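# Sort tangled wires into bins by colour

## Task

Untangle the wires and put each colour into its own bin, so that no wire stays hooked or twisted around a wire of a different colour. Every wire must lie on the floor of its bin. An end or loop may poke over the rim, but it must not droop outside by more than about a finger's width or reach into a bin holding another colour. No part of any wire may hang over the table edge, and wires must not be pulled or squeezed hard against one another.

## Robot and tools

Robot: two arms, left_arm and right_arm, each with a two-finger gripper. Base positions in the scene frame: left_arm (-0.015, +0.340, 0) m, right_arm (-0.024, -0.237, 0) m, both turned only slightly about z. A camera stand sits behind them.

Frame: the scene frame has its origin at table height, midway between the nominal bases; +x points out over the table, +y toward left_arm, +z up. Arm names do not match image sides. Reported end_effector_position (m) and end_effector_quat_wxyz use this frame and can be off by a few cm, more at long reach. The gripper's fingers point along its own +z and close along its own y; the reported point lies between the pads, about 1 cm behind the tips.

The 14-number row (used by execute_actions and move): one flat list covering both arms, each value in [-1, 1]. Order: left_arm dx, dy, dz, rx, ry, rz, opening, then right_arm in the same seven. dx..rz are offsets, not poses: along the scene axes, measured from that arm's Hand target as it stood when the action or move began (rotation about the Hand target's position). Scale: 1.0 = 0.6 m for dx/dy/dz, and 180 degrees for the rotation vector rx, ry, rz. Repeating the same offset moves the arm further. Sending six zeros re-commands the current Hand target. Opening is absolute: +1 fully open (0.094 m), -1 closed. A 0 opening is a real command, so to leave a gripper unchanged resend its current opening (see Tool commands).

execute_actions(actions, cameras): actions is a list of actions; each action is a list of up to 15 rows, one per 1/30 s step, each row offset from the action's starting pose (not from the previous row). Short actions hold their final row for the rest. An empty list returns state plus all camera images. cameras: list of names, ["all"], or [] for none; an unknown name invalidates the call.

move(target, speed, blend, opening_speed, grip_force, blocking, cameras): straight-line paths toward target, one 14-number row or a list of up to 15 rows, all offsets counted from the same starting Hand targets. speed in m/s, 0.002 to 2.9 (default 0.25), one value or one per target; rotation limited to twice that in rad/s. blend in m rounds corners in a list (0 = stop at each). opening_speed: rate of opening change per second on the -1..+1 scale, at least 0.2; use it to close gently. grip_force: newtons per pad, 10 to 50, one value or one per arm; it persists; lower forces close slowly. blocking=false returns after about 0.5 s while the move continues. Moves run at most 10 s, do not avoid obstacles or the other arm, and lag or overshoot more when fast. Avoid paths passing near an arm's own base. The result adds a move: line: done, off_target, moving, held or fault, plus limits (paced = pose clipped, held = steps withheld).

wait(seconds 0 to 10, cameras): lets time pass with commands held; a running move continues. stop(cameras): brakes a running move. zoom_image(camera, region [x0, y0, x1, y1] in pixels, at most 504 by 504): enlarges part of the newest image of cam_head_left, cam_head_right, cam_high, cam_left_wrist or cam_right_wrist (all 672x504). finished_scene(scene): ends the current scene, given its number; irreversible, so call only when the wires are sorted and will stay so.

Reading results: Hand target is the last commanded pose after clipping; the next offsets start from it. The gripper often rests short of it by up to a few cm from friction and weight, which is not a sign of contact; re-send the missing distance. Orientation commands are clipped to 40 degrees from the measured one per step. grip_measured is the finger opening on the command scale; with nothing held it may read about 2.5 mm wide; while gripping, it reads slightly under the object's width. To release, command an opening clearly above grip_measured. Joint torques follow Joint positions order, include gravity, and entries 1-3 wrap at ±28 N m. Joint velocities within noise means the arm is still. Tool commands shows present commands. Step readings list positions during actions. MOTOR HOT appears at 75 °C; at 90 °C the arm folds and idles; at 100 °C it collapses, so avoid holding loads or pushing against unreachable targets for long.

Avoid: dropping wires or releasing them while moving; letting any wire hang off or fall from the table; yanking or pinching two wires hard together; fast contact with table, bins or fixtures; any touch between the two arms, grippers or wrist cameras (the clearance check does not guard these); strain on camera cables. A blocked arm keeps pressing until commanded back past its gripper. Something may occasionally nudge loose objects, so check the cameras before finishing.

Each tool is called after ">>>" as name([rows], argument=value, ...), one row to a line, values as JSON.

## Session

>>> execute_actions(actions=[])

Scene clock: 0.00 s.
left_arm: end_effector_position=(+0.3868, +0.3519, +0.1109) grip_measured=+1.000 end_effector_quat_wxyz=(+0.599, -0.038, +0.799, +0.033) | right_arm: end_effector_position=(+0.3894, -0.2338, +0.1162) grip_measured=+1.000 end_effector_quat_wxyz=(+0.600, +0.022, +0.798, -0.062)
Joint positions: left_arm=[-0.064 1.534 0.37 0.879 -0.127 -0.03 0.094] | right_arm=[0.115 1.563 0.425 0.854 0.225 -0.009 0.094]
Joint velocities: within noise
Joint torques (N m): no reading
Motor temperatures (°C): left_arm=[33 34 38 31 31 33 34] | right_arm=[31 32 33 34 34 32 33]
Heat: left arm: 38 °C; right arm: 34 °C.
Hand target: left_arm +0.3868, +0.3524, +0.1108; +0.598, -0.039, +0.800, +0.034 | right_arm +0.3910, -0.2338, +0.1210; +0.604, +0.024, +0.794, -0.061
Tool commands: left_gripper/opening=+1.0 right_gripper/opening=+1.0

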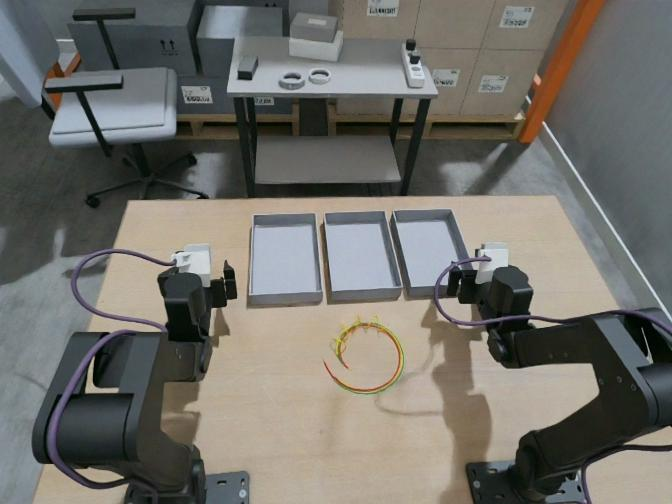

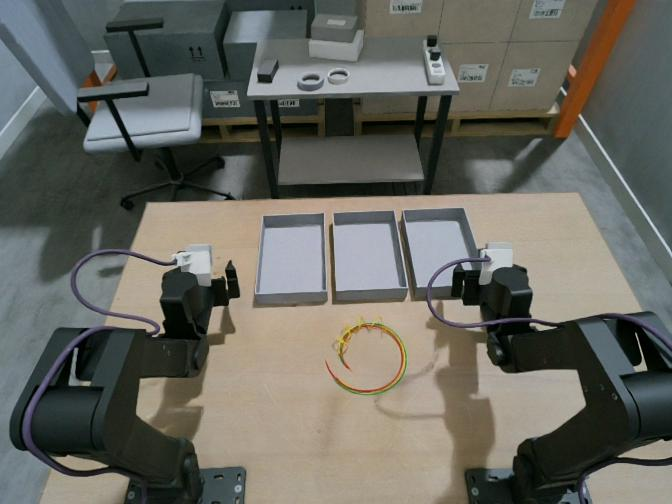

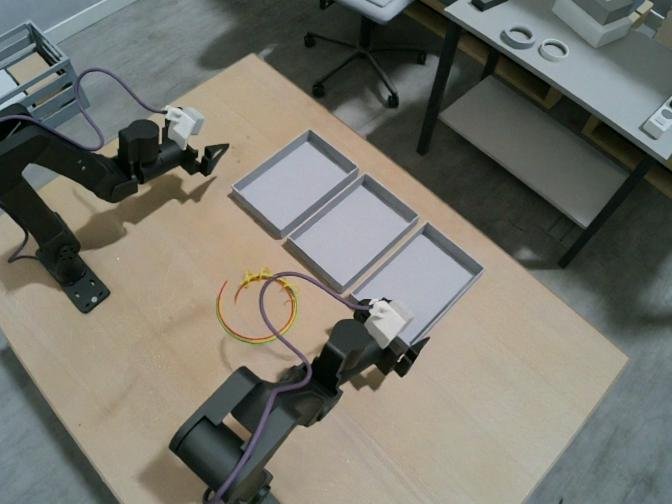

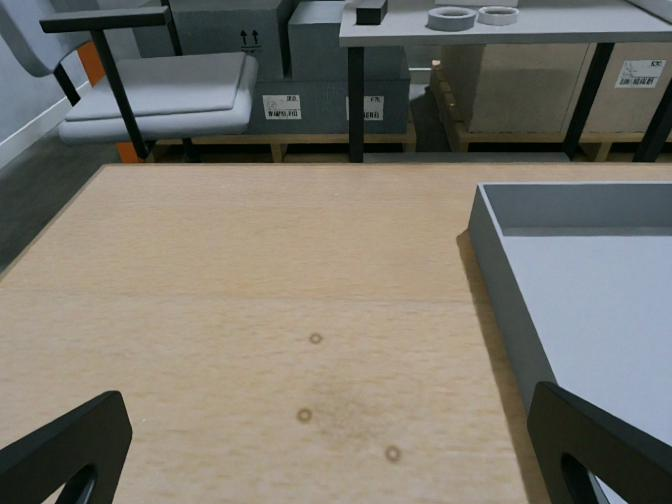

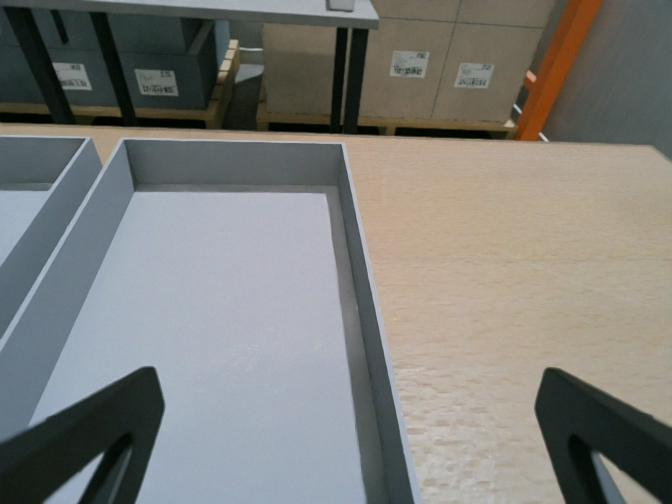

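>>> zoom_image(camera="cam_head_right", region=[310, 300, 430, 410])

>>> zoom_image(camera="cam_high", region=[200, 250, 320, 360])

Scaled by 4.200 from the camera's 672x504 image, which has a finer 960x720 frame.

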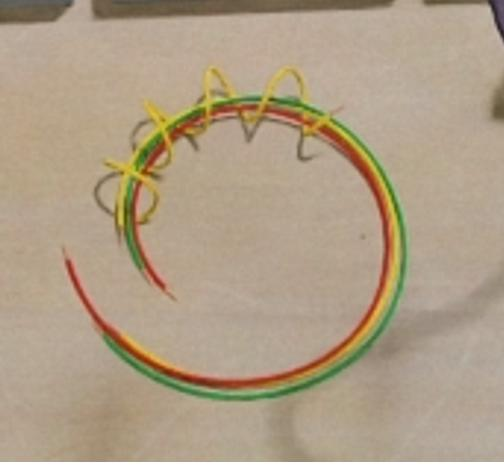

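Scaled by 4.200 from the camera's 672x504 image, which has a finer 960x720 frame.

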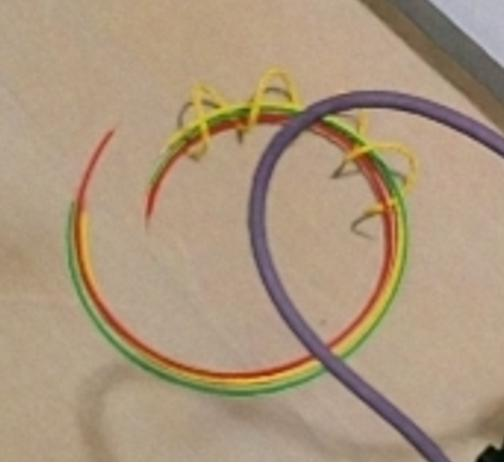

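>>> move([
  [-0.18,-0.2,0.2,0,0.41,0,-0.6,-0.2,-0.15,0.15,0,0.2,0,-0.6],
  [-0.25,-0.555,0.24,0.03,0.41,0,-0.6,-0.2,-0.15,0.15,0,0.41,0,-0.6],
], speed=0.25, blend=[0.05,0], cameras=["cam_left_wrist","cam_high"])

Scene clock: 48.50 s.
left_arm: end_effector_position=(+0.2348, +0.0188, +0.2559) grip_measured=-0.597 end_effector_quat_wxyz=(+0.138, +0.032, +0.986, -0.090) | right_arm: end_effector_position=(+0.2670, -0.3231, +0.2054) grip_measured=-0.598 end_effector_quat_wxyz=(+0.022, -0.020, +0.998, -0.062)
Joint positions: left_arm=[-0.995 1.928 2.217 -1.548 -0.111 -0.878 0.019] | right_arm=[-0.213 1.658 1.71 -1.55 0.11 -0.268 0.019]
Joint torques (N m): left_arm=[0.34 -7.97 6.79 0.63 -0.09 -0.1] | right_arm=[0.55 -5.29 8.28 0.28 0.14 0.07]
Motor temperatures (°C): left_arm=[33 37 40 37 31 33 34] | right_arm=[31 33 36 38 34 32 33]
Heat: left arm: 40 °C; right arm: 38 °C.
Hand target: left_arm +0.2368, +0.0194, +0.2547; -0.001, +0.016, +0.996, +0.086 | right_arm +0.2710, -0.3239, +0.2110; +0.006, -0.018, +0.998, -0.063
Off the commanded pose: left_arm 0.002 m, 26 deg | right_arm 0.007 m, 2 deg.
joint sent to its limit (left arm) — joint 4 (wrist pitch), lower limit. The joint targets are off in orientation, not in position.
joint sent to its limit (right arm) — joint 4 (wrist pitch), lower limit. The joint targets still meet the commanded pose.
move: off_target (left_arm)
Images, in order (width x height): cam_high 672x504, cam_left_wrist 672x504.

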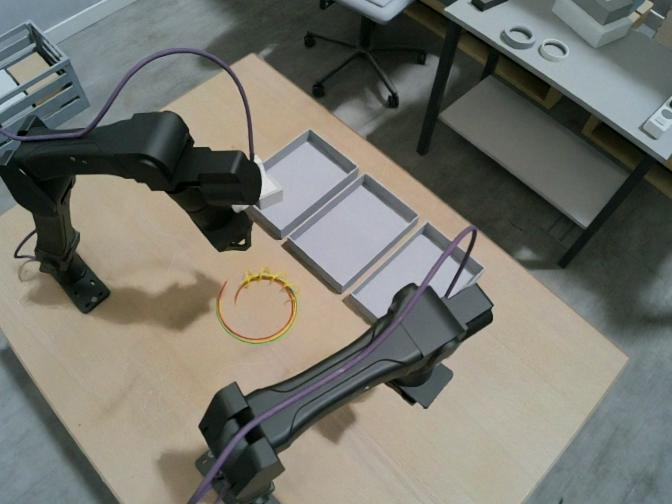

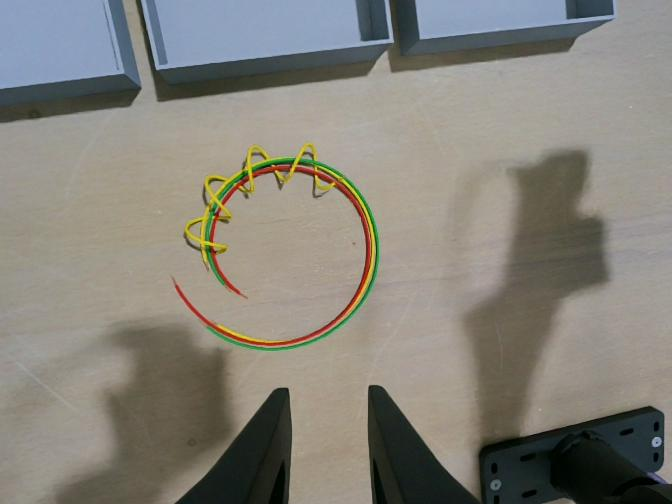

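>>> zoom_image(camera="cam_left_wrist", region=[150, 130, 270, 230])

>>> zoom_image(camera="cam_left_wrist", region=[150, 220, 270, 360])

>>> zoom_image(camera="cam_left_wrist", region=[230, 130, 390, 230])

>>> zoom_image(camera="cam_left_wrist", region=[230, 200, 400, 360])

Scaled by 4.200 from the camera's 672x504 image, which has a finer 960x720 frame.

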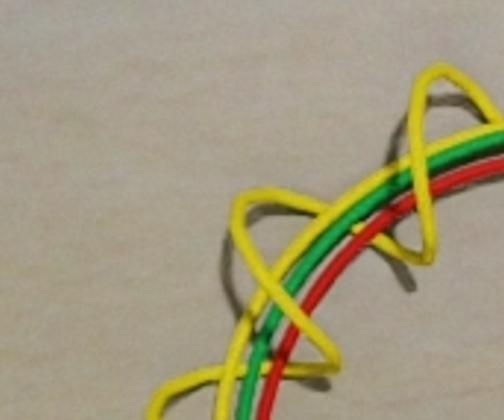

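Scaled by 3.600 from the camera's 672x504 image, which has a finer 960x720 frame.

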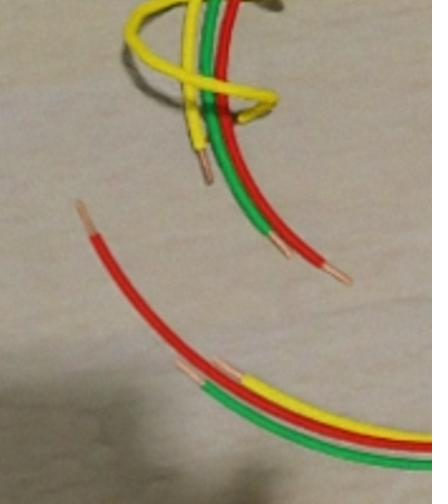

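Scaled by 3.150 from the camera's 672x504 image, which has a finer 960x720 frame.

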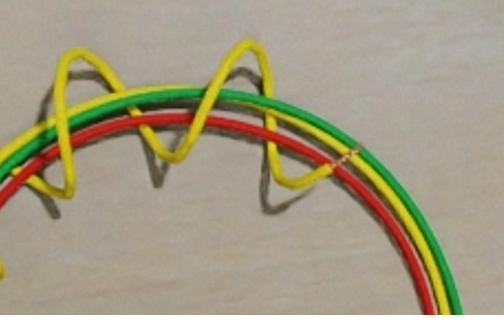

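Scaled by 2.965 from the camera's 672x504 image, which has a finer 960x720 frame.

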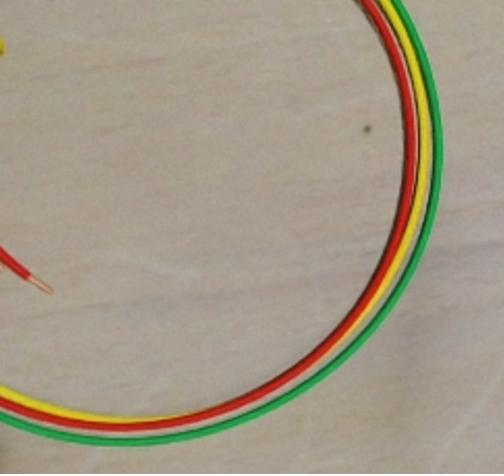

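>>> move(target=[-0.045,0.184,-0.2245,-0.052,-0.0216,0.26,-0.6,0,0,0,0,0,0,-0.6], speed=0.2, cameras=["cam_left_wrist"])

Scene clock: 147.07 s.
left_arm: end_effector_position=(+0.2090, +0.1278, +0.1170) grip_measured=-0.597 end_effector_quat_wxyz=(-0.007, -0.377, +0.926, +0.007) | right_arm: end_effector_position=(+0.2669, -0.3232, +0.2054) grip_measured=-0.598 end_effector_quat_wxyz=(+0.022, -0.019, +0.998, -0.062)
Joint positions: left_arm=[-0.792 1.729 1.443 -1.303 0.006 -1.53 0.019] | right_arm=[-0.213 1.658 1.71 -1.55 0.11 -0.267 0.019]
Joint torques (N m): left_arm=[0.66 -9.39 4.51 0.28 0.02 -0.13] | right_arm=[0.54 -5.29 8.28 0.28 0.14 0.07]
Heat: left arm: 42 °C; right arm: 38 °C.
Hand target: left_arm +0.2098, +0.1298, +0.1199; -0.001, -0.384, +0.923, +0.000 | right_arm +0.2710, -0.3239, +0.2110; +0.006, -0.018, +0.998, -0.063
Off the commanded pose: left_arm 0.004 m, 1 deg | right_arm 0.007 m, 2 deg.
joint sent to its limit (right arm) — joint 4 (wrist pitch), lower limit. The joint targets still meet the commanded pose.
move: done
Images, in order (width x height): cam_left_wrist 672x504.

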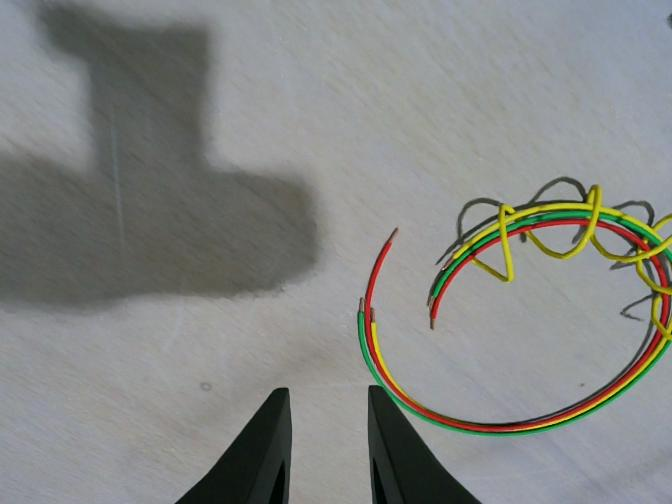

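>>> move(target=[-0.0138,-0.069,-0.135,0,0,-0.11,-0.5,0,0,0,0,0,0,-0.6], speed=0.15, cameras=["cam_left_wrist"])

Scene clock: 162.77 s.
left_arm: end_effector_position=(+0.2032, +0.0878, +0.0463) grip_measured=-0.503 end_effector_quat_wxyz=(+0.000, -0.225, +0.974, -0.007) | right_arm: end_effector_position=(+0.2669, -0.3232, +0.2054) grip_measured=-0.598 end_effector_quat_wxyz=(+0.022, -0.019, +0.998, -0.062)
Joint positions: left_arm=[-0.89 1.84 1.293 -1.011 0.007 -1.31 0.023] | right_arm=[-0.213 1.658 1.71 -1.55 0.11 -0.267 0.019]
Joint torques (N m): left_arm=[-0.47 -7.31 4.68 0.37 -0.03 -0.01] | right_arm=[0.54 -5.27 8.27 0.28 0.14 0.07]
Motor temperatures (°C): left_arm=[33 43 41 34 31 33 34] | right_arm=[31 34 39 36 34 32 33]
Heat: left arm: 43 °C; right arm: 39 °C.
Hand target: left_arm +0.2015, +0.0883, +0.0390; -0.001, -0.219, +0.976, +0.000 | right_arm +0.2710, -0.3239, +0.2110; +0.006, -0.018, +0.998, -0.063
Off the commanded pose: left_arm 0.008 m, 1 deg | right_arm 0.007 m, 2 deg.
joint sent to its limit (right arm) — joint 4 (wrist pitch), lower limit. The joint targets still meet the commanded pose.
move: done
Images, in order (width x height): cam_left_wrist 672x504.

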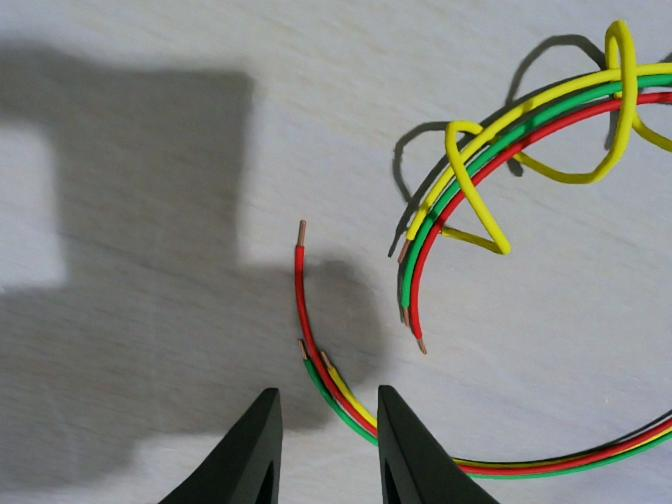

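>>> move([
  [-0.007,0.0137,-0.03,0,0,0,-0.5,0,0,0,0,0,0,-0.6],
  [-0.007,0.0137,-0.068,0,0,0,-0.5,0,0,0,0,0,0,-0.6],
], speed=[0.1,0.06], grip_force=20, cameras=["cam_left_wrist"])

Scene clock: 174.80 s.
left_arm: end_effector_position=(+0.1963, +0.0958, +0.0062) grip_measured=-0.503 end_effector_quat_wxyz=(-0.002, -0.221, +0.975, -0.003) | right_arm: end_effector_position=(+0.2669, -0.3232, +0.2054) grip_measured=-0.598 end_effector_quat_wxyz=(+0.022, -0.019, +0.998, -0.062)
Joint positions: left_arm=[-0.89 1.869 1.158 -0.857 0.007 -1.302 0.023] | right_arm=[-0.213 1.658 1.71 -1.55 0.11 -0.267 0.019]
Joint torques (N m): left_arm=[0.05 -7.1 4.34 0.51 -0.02 0.05] | right_arm=[0.54 -5.29 8.27 0.28 0.14 0.07]
Heat: left arm: 41 °C; right arm: 39 °C.
Hand target: left_arm +0.1973, +0.0966, -0.0018; -0.001, -0.219, +0.976, +0.000 | right_arm +0.2710, -0.3239, +0.2110; +0.006, -0.018, +0.998, -0.063
Off the commanded pose: left_arm 0.008 m, 0 deg | right_arm 0.007 m, 2 deg.
joint sent to its limit (right arm) — joint 4 (wrist pitch), lower limit. The joint targets still meet the commanded pose.
grip_force (N): 20, 20
move: done
Images, in order (width x height): cam_left_wrist 672x504.

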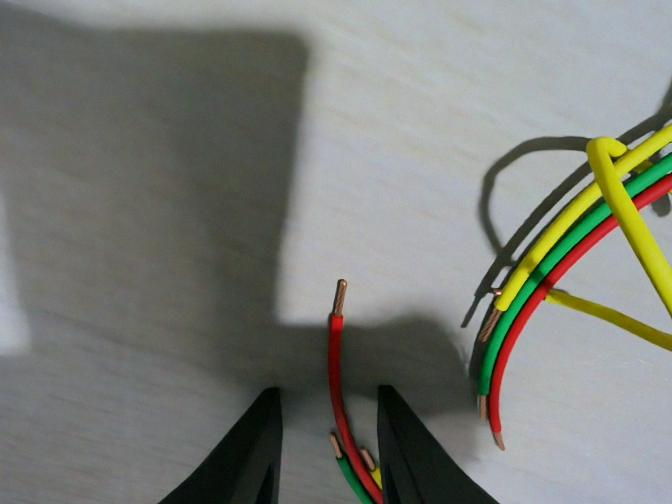

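>>> move([
  [0,0,0,0,0,0,-1,0,0,0,0,0,0,-0.6],
  [0,0,0.02,0,0,0,-1,0,0,0,0,0,0,-0.6],
  [0.081,0.015,0.07,0,0,-0.167,-1,0,0,0,0,0,0,-0.6],
], speed=[0.05,0.06,0.06], opening_speed=0.5, cameras=["cam_left_wrist","cam_head_right"])

Scene clock: 201.80 s.
left_arm: end_effector_position=(+0.2430, +0.1035, +0.0418) grip_measured=-0.943 end_effector_quat_wxyz=(+0.003, +0.041, +0.999, -0.008) | right_arm: end_effector_position=(+0.2669, -0.3232, +0.2054) grip_measured=-0.598 end_effector_quat_wxyz=(+0.022, -0.019, +0.998, -0.062)
Joint positions: left_arm=[-0.775 1.903 1.357 -1.01 0.007 -0.659 0.003] | right_arm=[-0.213 1.658 1.71 -1.55 0.11 -0.267 0.019]
Joint torques (N m): left_arm=[0.72 -7.54 6.93 0.03 -0.04 0.05] | right_arm=[0.55 -5.29 8.27 0.27 0.14 0.07]
Heat: left arm: 42 °C; right arm: 39 °C.
Hand target: left_arm +0.2460, +0.1055, +0.0403; -0.001, +0.041, +0.999, +0.000 | right_arm +0.2710, -0.3239, +0.2110; +0.006, -0.018, +0.998, -0.063
Off the commanded pose: left_arm 0.004 m, 1 deg | right_arm 0.007 m, 2 deg.
joint sent to its limit (right arm) — joint 4 (wrist pitch), lower limit. The joint targets still meet the commanded pose.
grip_force (N): 20, 20
move: done
Images, in order (width x height): cam_head_right 672x504, cam_left_wrist 672x504.

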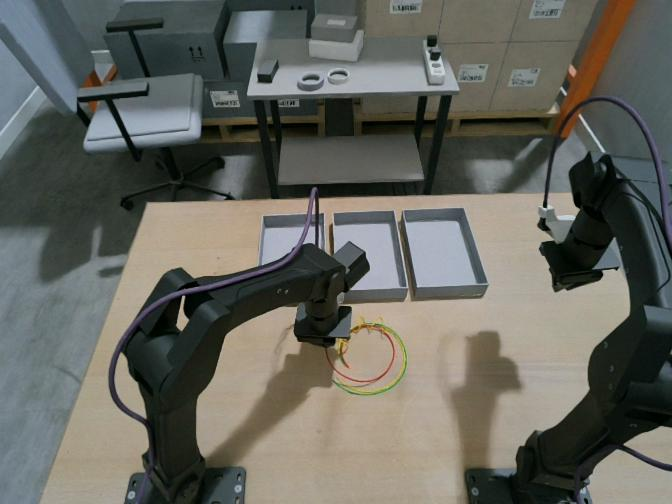

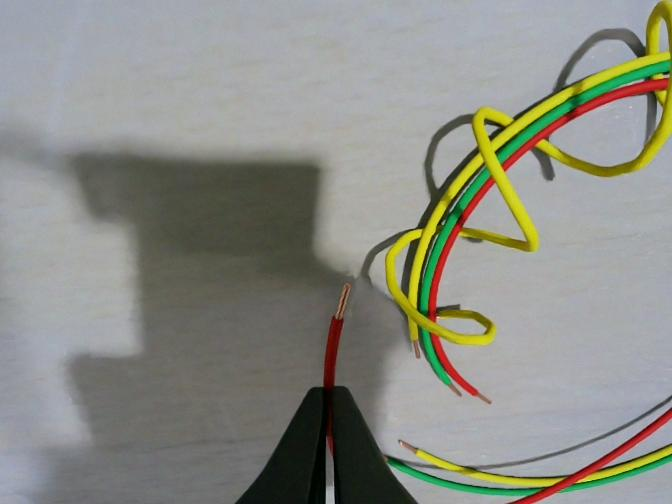

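>>> move([
  [0.09,-0.01,0.04,0,0,-0.167,-1,0,0,0,0,0,0,-0.6],
], speed=0.06, cameras=["cam_left_wrist","cam_head_right","cam_high"])

>>> zoom_image(camera="cam_high", region=[200, 250, 320, 360])

Scene clock: 220.63 s.
left_arm: end_effector_position=(+0.2969, +0.0968, +0.0672) grip_measured=-0.943 end_effector_quat_wxyz=(+0.006, +0.298, +0.955, -0.006) | right_arm: end_effector_position=(+0.2669, -0.3232, +0.2054) grip_measured=-0.598 end_effector_quat_wxyz=(+0.022, -0.019, +0.998, -0.062)
Joint positions: left_arm=[-0.696 2.051 1.672 -1.175 0.007 -0.056 0.003] | right_arm=[-0.213 1.658 1.71 -1.55 0.11 -0.267 0.019]
Joint torques (N m): left_arm=[0.61 -8.7 6.95 0.09 -0.01 0.07] | right_arm=[0.55 -5.27 8.28 0.27 0.14 0.08]
Heat: left arm: 44 °C; right arm: 40 °C.
Hand target: left_arm +0.2999, +0.0996, +0.0641; -0.001, +0.299, +0.954, +0.000 | right_arm +0.2710, -0.3239, +0.2110; +0.006, -0.018, +0.998, -0.063
Off the commanded pose: left_arm 0.005 m, 1 deg | right_arm 0.007 m, 2 deg.
joint sent to its limit (right arm) — joint 4 (wrist pitch), lower limit. The joint targets still meet the commanded pose.
grip_force (N): 20, 20
move: done
Images, in order (width x height): cam_head_right 672x504, cam_high 672x504, cam_left_wrist 672x504.

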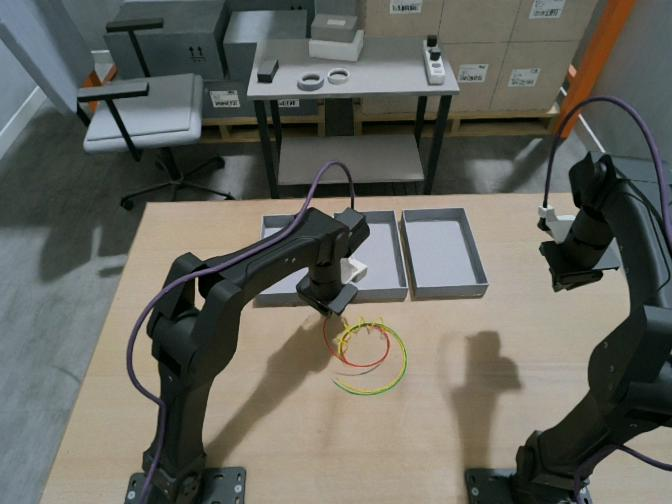

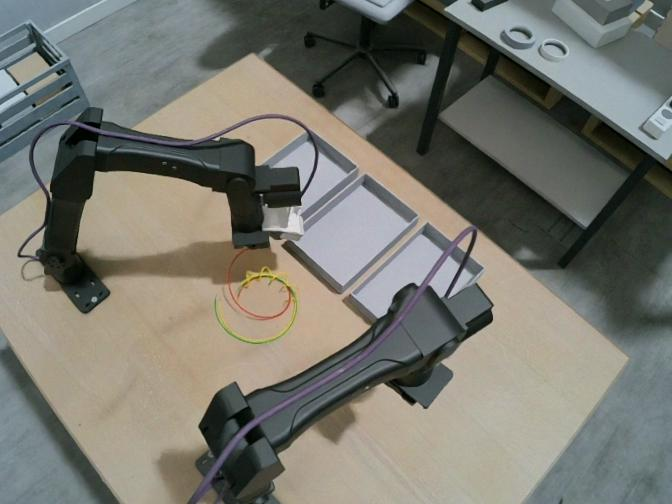

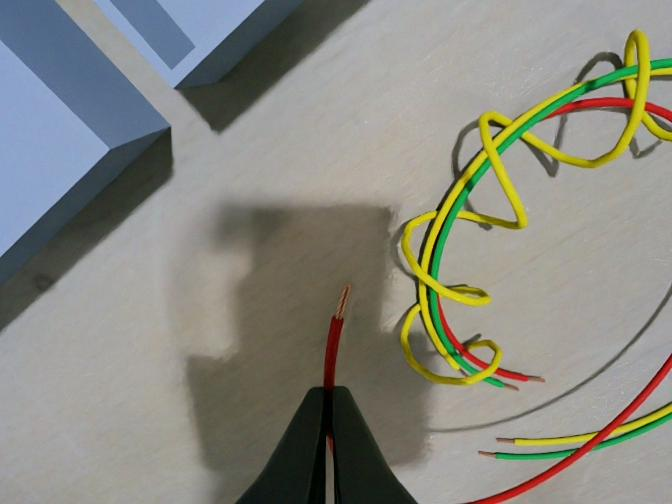

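Scaled by 4.200 from the camera's 672x504 image, which has a finer 960x720 frame.

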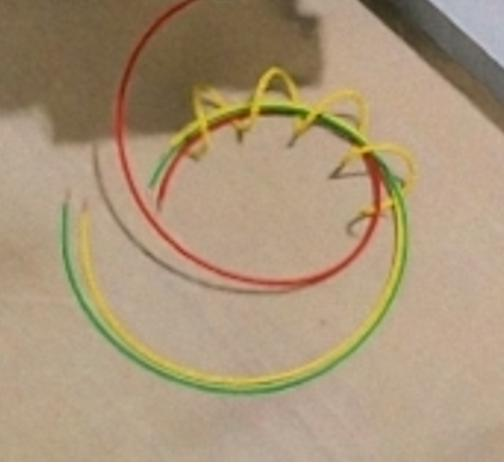

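>>> move([
  [-0.025,0.075,-0.03,0,0,0,-1,0,0,0,0,0,0,-0.6],
], speed=0.08, cameras=["cam_left_wrist","cam_head_right","cam_high"])

>>> zoom_image(camera="cam_high", region=[200, 230, 320, 350])

>>> zoom_image(camera="cam_head_right", region=[310, 300, 430, 410])

Scene clock: 245.47 s.
left_arm: end_effector_position=(+0.2819, +0.1438, +0.0410) grip_measured=-0.943 end_effector_quat_wxyz=(-0.016, +0.296, +0.955, +0.002) | right_arm: end_effector_position=(+0.2669, -0.3232, +0.2054) grip_measured=-0.598 end_effector_quat_wxyz=(+0.022, -0.019, +0.998, -0.062)
Joint positions: left_arm=[-0.618 1.968 1.444 -1.079 0.005 0.018 0.003] | right_arm=[-0.213 1.658 1.71 -1.55 0.11 -0.267 0.019]
Joint torques (N m): left_arm=[0.17 -11.71 4.33 0.26 -0.03 0.05] | right_arm=[0.54 -5.29 8.28 0.28 0.14 0.07]
Heat: left arm: 43 °C; right arm: 40 °C.
Hand target: left_arm +0.2849, +0.1447, +0.0461; -0.001, +0.299, +0.954, +0.000 | right_arm +0.2710, -0.3239, +0.2110; +0.006, -0.018, +0.998, -0.063
Off the commanded pose: left_arm 0.006 m, 2 deg | right_arm 0.007 m, 2 deg.
joint sent to its limit (right arm) — joint 4 (wrist pitch), lower limit. The joint targets still meet the commanded pose.
grip_force (N): 20, 20
move: done
Images, in order (width x height): cam_head_right 672x504, cam_high 672x504, cam_left_wrist 672x504.

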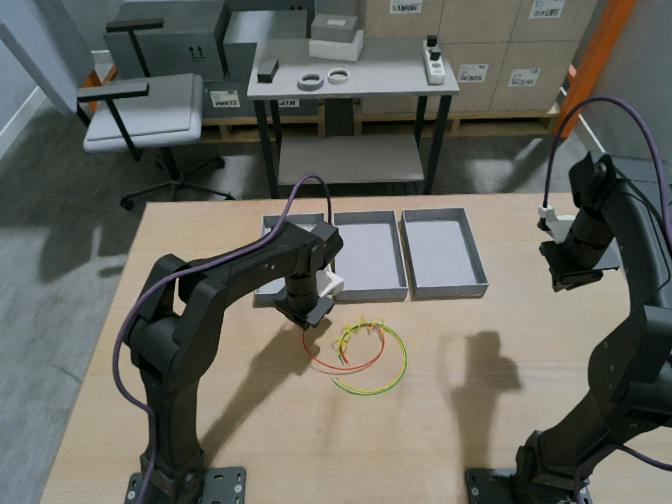

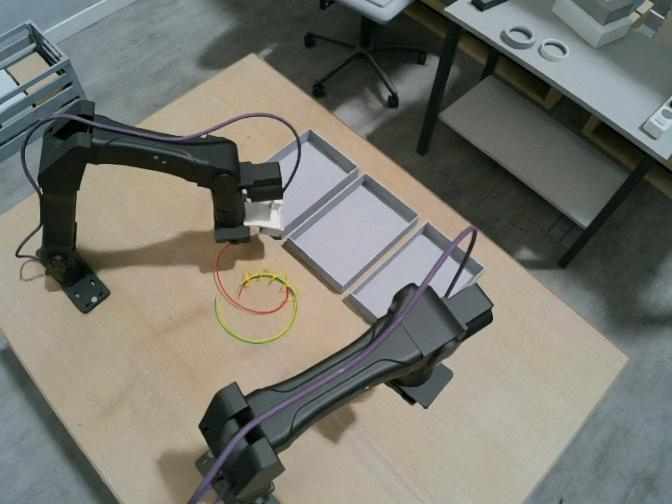

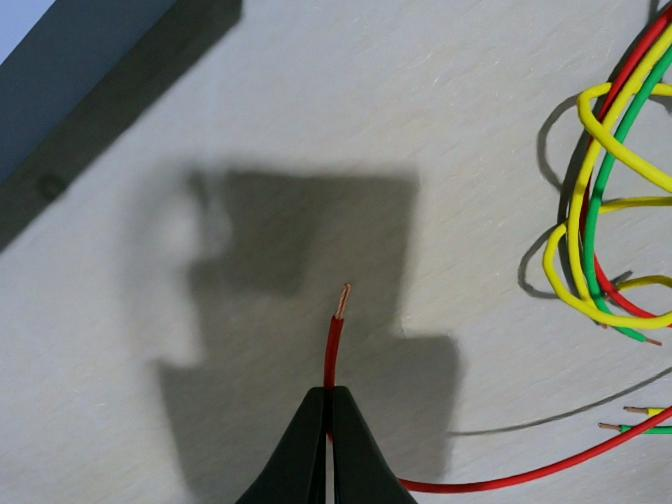

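Scaled by 4.200 from the camera's 672x504 image, which has a finer 960x720 frame.

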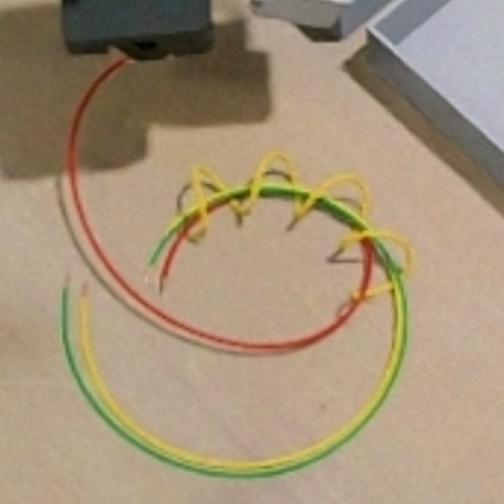

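Scaled by 4.200 from the camera's 672x504 image, which has a finer 960x720 frame.

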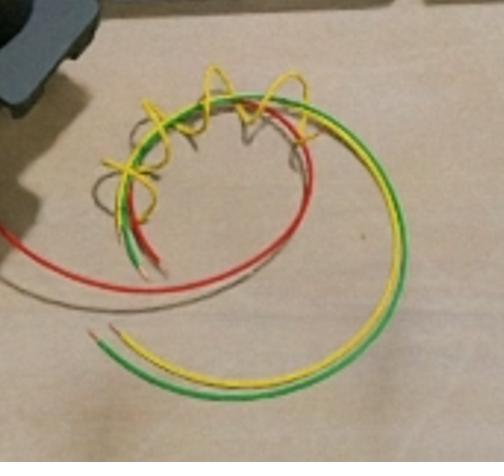

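>>> move(target=[0,0.04,0,0,0,0,-1,-0.06,0.49,-0.185,0,0,0.0,-0.5], speed=0.15, cameras=["cam_right_wrist","cam_head_right"])

Scene clock: 264.00 s.
left_arm: end_effector_position=(+0.2816, +0.1668, +0.0411) grip_measured=-0.943 end_effector_quat_wxyz=(-0.016, +0.298, +0.955, +0.001) | right_arm: end_effector_position=(+0.2273, -0.0368, +0.0984) grip_measured=-0.502 end_effector_quat_wxyz=(-0.002, -0.023, +0.997, -0.071)
Joint positions: left_arm=[-0.563 1.922 1.381 -1.061 0.005 0.076 0.003] | right_arm=[0.741 1.855 1.515 -1.327 0.105 0.689 0.023]
Joint torques (N m): left_arm=[0.35 -11.38 4.6 0.32 -0.01 0.05] | right_arm=[-0.02 -6.64 8.06 0.15 0 0.08]
Heat: left arm: 44 °C; right arm: 40 °C.
Hand target: left_arm +0.2850, +0.1686, +0.0462; -0.001, +0.299, +0.954, +0.000 | right_arm +0.2350, -0.0299, +0.1001; +0.006, -0.018, +0.998, -0.063
Off the commanded pose: left_arm 0.006 m, 2 deg | right_arm 0.011 m, 1 deg.
grip_force (N): 20, 20
move: off_target (right_arm)
Images, in order (width x height): cam_head_right 672x504, cam_right_wrist 672x504.

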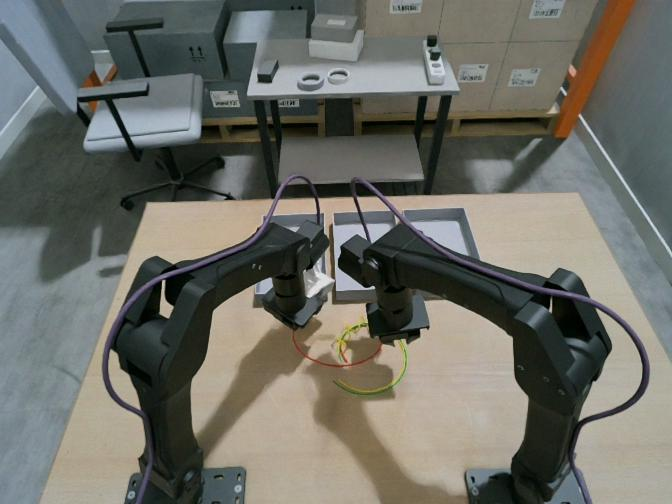

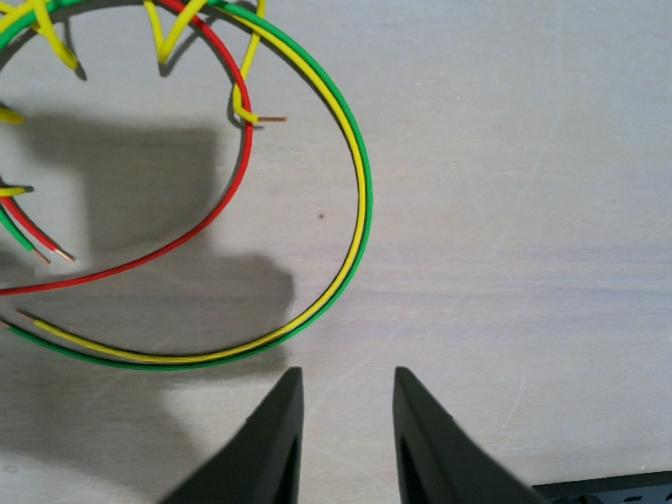

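>>> move(target=[0,0,0,0,0,0,-1,0.062,0.028,-0.08,0.045,0,0.0,-0.4], speed=0.12, cameras=["cam_right_wrist"])

Scene clock: 286.43 s.
left_arm: end_effector_position=(+0.2816, +0.1668, +0.0411) grip_measured=-0.943 end_effector_quat_wxyz=(-0.016, +0.298, +0.955, +0.001) | right_arm: end_effector_position=(+0.2730, -0.0122, +0.0607) grip_measured=-0.402 end_effector_quat_wxyz=(+0.015, -0.016, +1.000, +0.009)
Joint positions: left_arm=[-0.563 1.922 1.381 -1.061 0.005 0.076 0.003] | right_arm=[0.659 1.948 1.496 -1.084 0.004 0.616 0.028]
Joint torques (N m): left_arm=[0.62 -11.47 4.4 0.32 0.02 0.07] | right_arm=[-0.28 -7.58 4.72 0.47 -0.11 -0.07]
Heat: left arm: 45 °C; right arm: 42 °C.
Hand target: left_arm +0.2850, +0.1686, +0.0462; -0.001, +0.299, +0.954, +0.000 | right_arm +0.2721, -0.0130, +0.0520; +0.007, -0.017, +1.000, +0.007
Off the commanded pose: left_arm 0.006 m, 2 deg | right_arm 0.009 m, 1 deg.
grip_force (N): 20, 20
move: done
Images, in order (width x height): cam_right_wrist 672x504.

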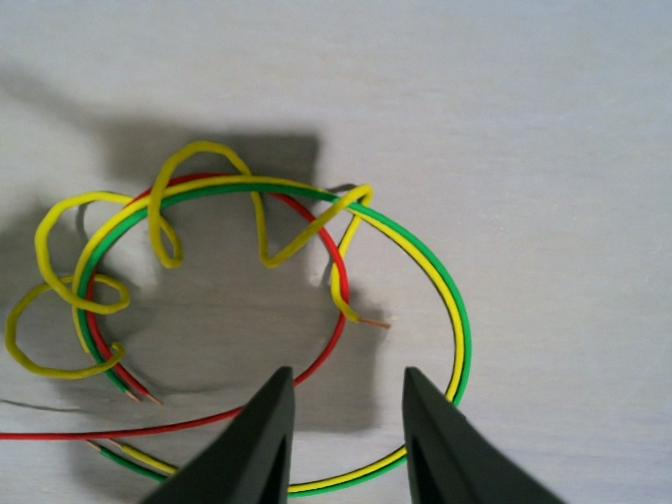

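>>> move(target=[0,0.01,0,0,0,0,-1,-0.042,0.0135,-0.04,0,0,-0.15,-0.4], speed=0.08, cameras=["cam_right_wrist"])

Scene clock: 302.57 s.
left_arm: end_effector_position=(+0.2814, +0.1726, +0.0412) grip_measured=-0.943 end_effector_quat_wxyz=(-0.016, +0.298, +0.954, +0.001) | right_arm: end_effector_position=(+0.2491, -0.0052, +0.0286) grip_measured=-0.402 end_effector_quat_wxyz=(+0.006, +0.216, +0.976, +0.005)
Joint positions: left_arm=[-0.549 1.912 1.366 -1.057 0.005 0.091 0.003] | right_arm=[0.715 1.948 1.365 -0.972 0.003 1.139 0.028]
Joint torques (N m): left_arm=[0.79 -11.37 4.38 0.31 -0.03 0.09] | right_arm=[0.54 -9.32 4.26 0.4 0 0.07]
Heat: left arm: 46 °C; right arm: 40 °C.
Hand target: left_arm +0.2849, +0.1747, +0.0462; -0.001, +0.299, +0.954, +0.000 | right_arm +0.2469, -0.0048, +0.0280; +0.009, +0.217, +0.976, +0.006
Off the commanded pose: left_arm 0.006 m, 2 deg | right_arm 0.002 m, 0 deg.
grip_force (N): 20, 20
move: done
Images, in order (width x height): cam_right_wrist 672x504.

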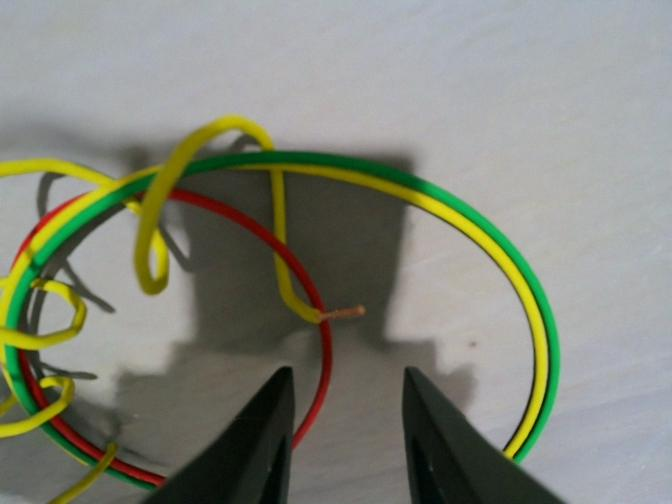

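>>> move([
  [0,0,0,0,0,0,-1,0.004,0.008,-0.028,0,0,0,-0.4],
  [0,0,0,0,0,0,-1,0.004,0.008,-0.028,0,0,0,-1],
], speed=0.05, opening_speed=0.6, cameras=["cam_right_wrist"])

Scene clock: 316.47 s.
left_arm: end_effector_position=(+0.2814, +0.1726, +0.0412) grip_measured=-0.943 end_effector_quat_wxyz=(-0.016, +0.298, +0.954, +0.001) | right_arm: end_effector_position=(+0.2534, +0.0010, +0.0213) grip_measured=-0.939 end_effector_quat_wxyz=(+0.014, +0.217, +0.976, +0.016)
Joint positions: left_arm=[-0.549 1.912 1.366 -1.057 0.005 0.091 0.003] | right_arm=[0.721 1.96 1.349 -0.918 0.003 1.146 0.003]
Joint torques (N m): left_arm=[0.69 -11.19 4.46 0.32 -0.02 0.08] | right_arm=[0.57 -7.19 4.33 0.46 0 0.07]
Motor temperatures (°C): left_arm=[33 46 42 33 31 33 35] | right_arm=[31 40 40 35 34 32 33]
Heat: left arm: 46 °C; right arm: 40 °C.
Hand target: left_arm +0.2849, +0.1747, +0.0462; -0.001, +0.299, +0.954, +0.000 | right_arm +0.2493, -0.0002, +0.0111; +0.009, +0.217, +0.976, +0.005
Off the commanded pose: left_arm 0.006 m, 2 deg | right_arm 0.011 m, 1 deg.
grip_force (N): 20, 20
move: off_target (right_arm); target 2's new opening was sent with right_arm's hand 0.011 m and 1 deg from that target
Images, in order (width x height): cam_right_wrist 672x504.

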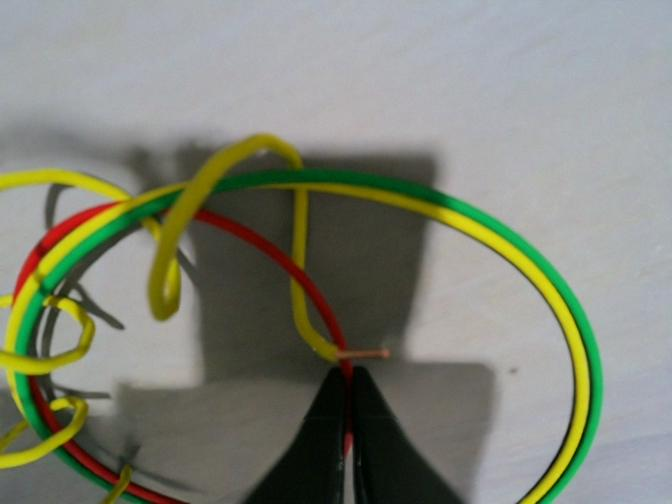

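>>> move([
  [0,-0.02,-0.065,0,0,0,-1,0,0,0.02,0,0,0,-1],
  [0,-0.02,-0.065,0,0,0,-0.7,0,0,0.02,0,0,0,-1],
  [0,0.05,0.15,0,0,0,-0.7,0,0,0.02,0,0,0,-1],
], speed=[0.06,0.06,0.12], opening_speed=0.4, cameras=["cam_head_right","cam_right_wrist","cam_high"])

>>> zoom_image(camera="cam_high", region=[180, 230, 320, 360])

Scene clock: 334.53 s.
left_arm: end_effector_position=(+0.2842, +0.2022, +0.1272) grip_measured=-0.703 end_effector_quat_wxyz=(-0.009, +0.297, +0.955, -0.001) | right_arm: end_effector_position=(+0.2496, -0.0023, +0.0211) grip_measured=-0.939 end_effector_quat_wxyz=(+0.008, +0.217, +0.976, +0.008)
Joint positions: left_arm=[-0.467 1.807 1.576 -1.357 0.004 0.171 0.014] | right_arm=[0.721 1.96 1.349 -0.938 0.003 1.146 0.003]
Joint torques (N m): left_arm=[0.46 -9.51 6.69 0.06 -0.04 0.08] | right_arm=[0.57 -8.46 6.48 0.14 0 0.07]
Heat: left arm: 46 °C; right arm: 41 °C.
Hand target: left_arm +0.2849, +0.2047, +0.1362; -0.001, +0.299, +0.954, +0.000 | right_arm +0.2493, -0.0002, +0.0231; +0.009, +0.217, +0.976, +0.005
Off the commanded pose: left_arm 0.009 m, 1 deg | right_arm 0.003 m, 0 deg.
grip_force (N): 20, 20
move: done
Images, in order (width x height): cam_head_right 672x504, cam_high 672x504, cam_right_wrist 672x504.

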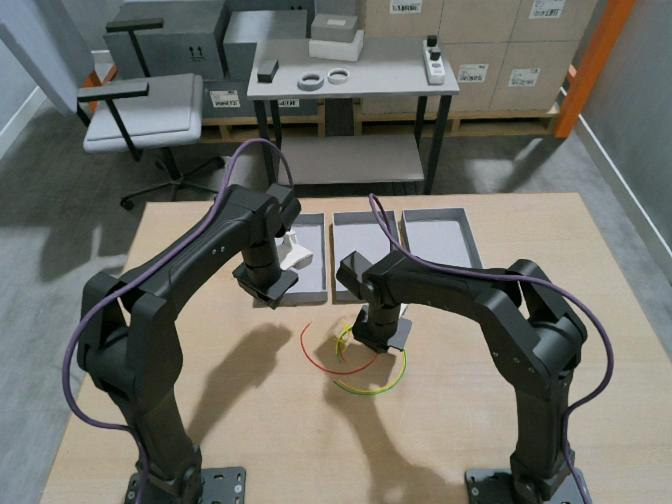

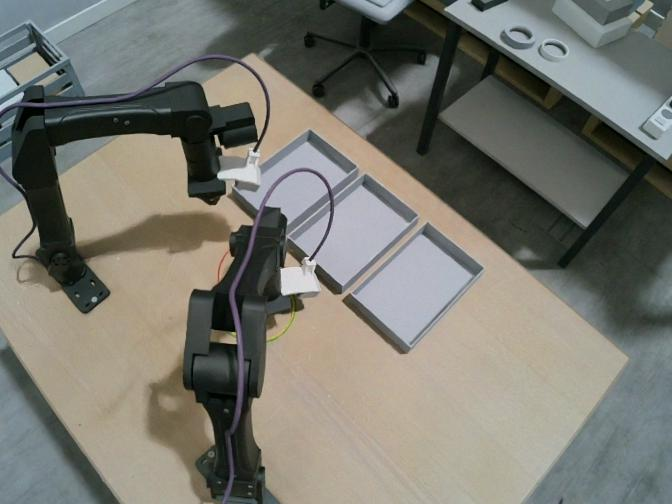

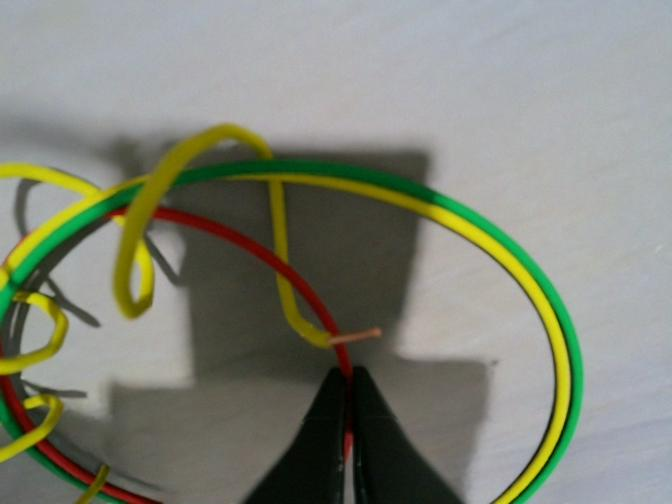

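Scaled by 3.600 from the camera's 672x504 image, which has a finer 960x720 frame.

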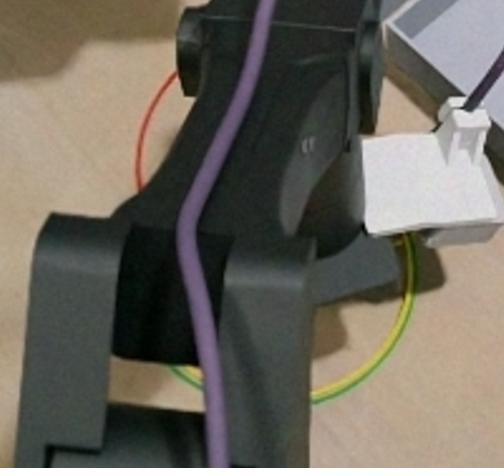

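>>> move([
  [0,0.1,0.1,0,0,0,-0.7,-0.03,0.0,0.05,0,0,0,-1],
  [0,0.1,0.1,0,0,0,-0.7,-0.13,0.02,0.06,0,0,0,-1],
], speed=0.06, cameras=["cam_head_right","cam_right_wrist"])

>>> zoom_image(camera="cam_head_right", region=[290, 290, 430, 430])

Scene clock: 348.17 s.
left_arm: end_effector_position=(+0.2859, +0.2623, +0.1856) grip_measured=-0.703 end_effector_quat_wxyz=(+0.006, +0.297, +0.955, -0.001) | right_arm: end_effector_position=(+0.1743, +0.0157, +0.0524) grip_measured=-0.939 end_effector_quat_wxyz=(+0.003, +0.215, +0.977, +0.002)
Joint positions: left_arm=[-0.289 1.732 1.72 -1.546 0.002 0.348 0.014] | right_arm=[0.917 1.794 1.26 -1.029 0.003 1.339 0.003]
Joint torques (N m): left_arm=[0.32 -8.95 7.06 0.06 0.03 0.08] | right_arm=[0.34 -10.29 4.29 0.16 0.04 0.08]
Heat: left arm: 47 °C; right arm: 42 °C.
Hand target: left_arm +0.2849, +0.2647, +0.1962; -0.001, +0.299, +0.954, +0.000 | right_arm +0.1713, +0.0118, +0.0592; +0.009, +0.217, +0.976, +0.006
Off the commanded pose: left_arm 0.011 m, 1 deg | right_arm 0.008 m, 1 deg.
joint sent to its limit (left arm) — joint 4 (wrist pitch), lower limit. The joint targets still meet the commanded pose.
grip_force (N): 20, 20
move: off_target (left_arm)
Images, in order (width x height): cam_head_right 672x504, cam_right_wrist 672x504.

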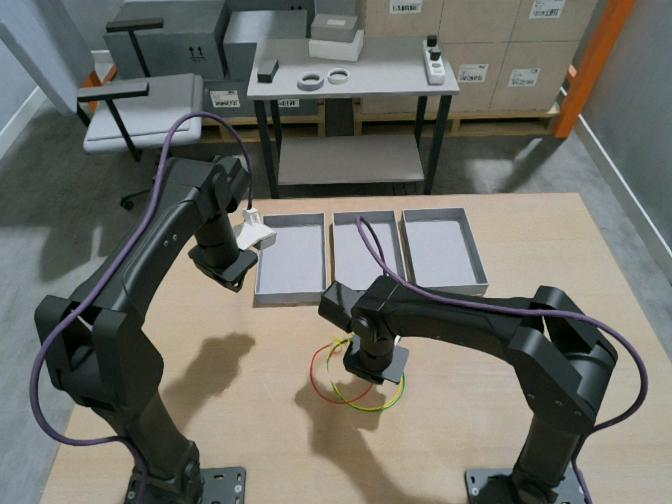

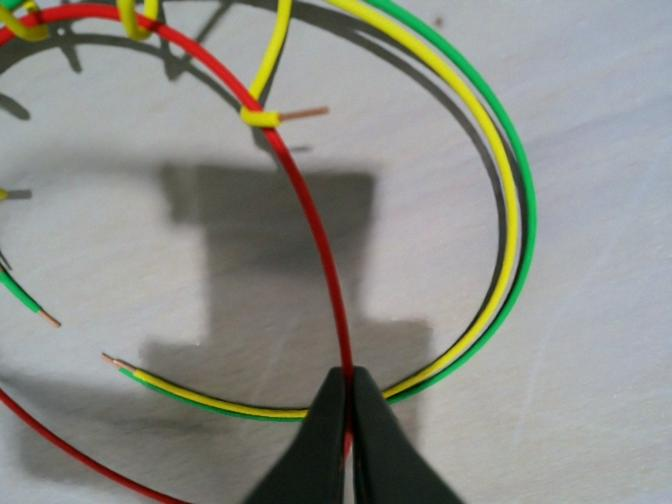

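Scaled by 3.600 from the camera's 672x504 image, which has a finer 960x720 frame.

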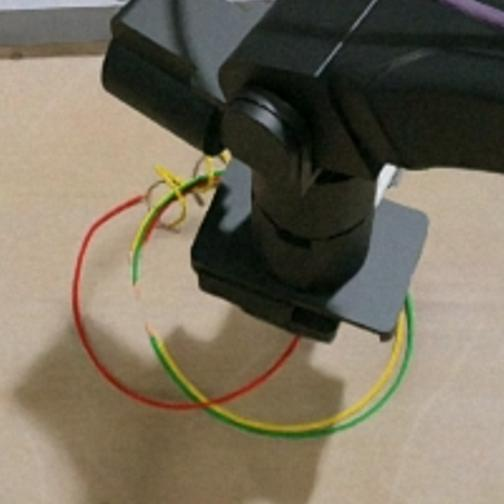

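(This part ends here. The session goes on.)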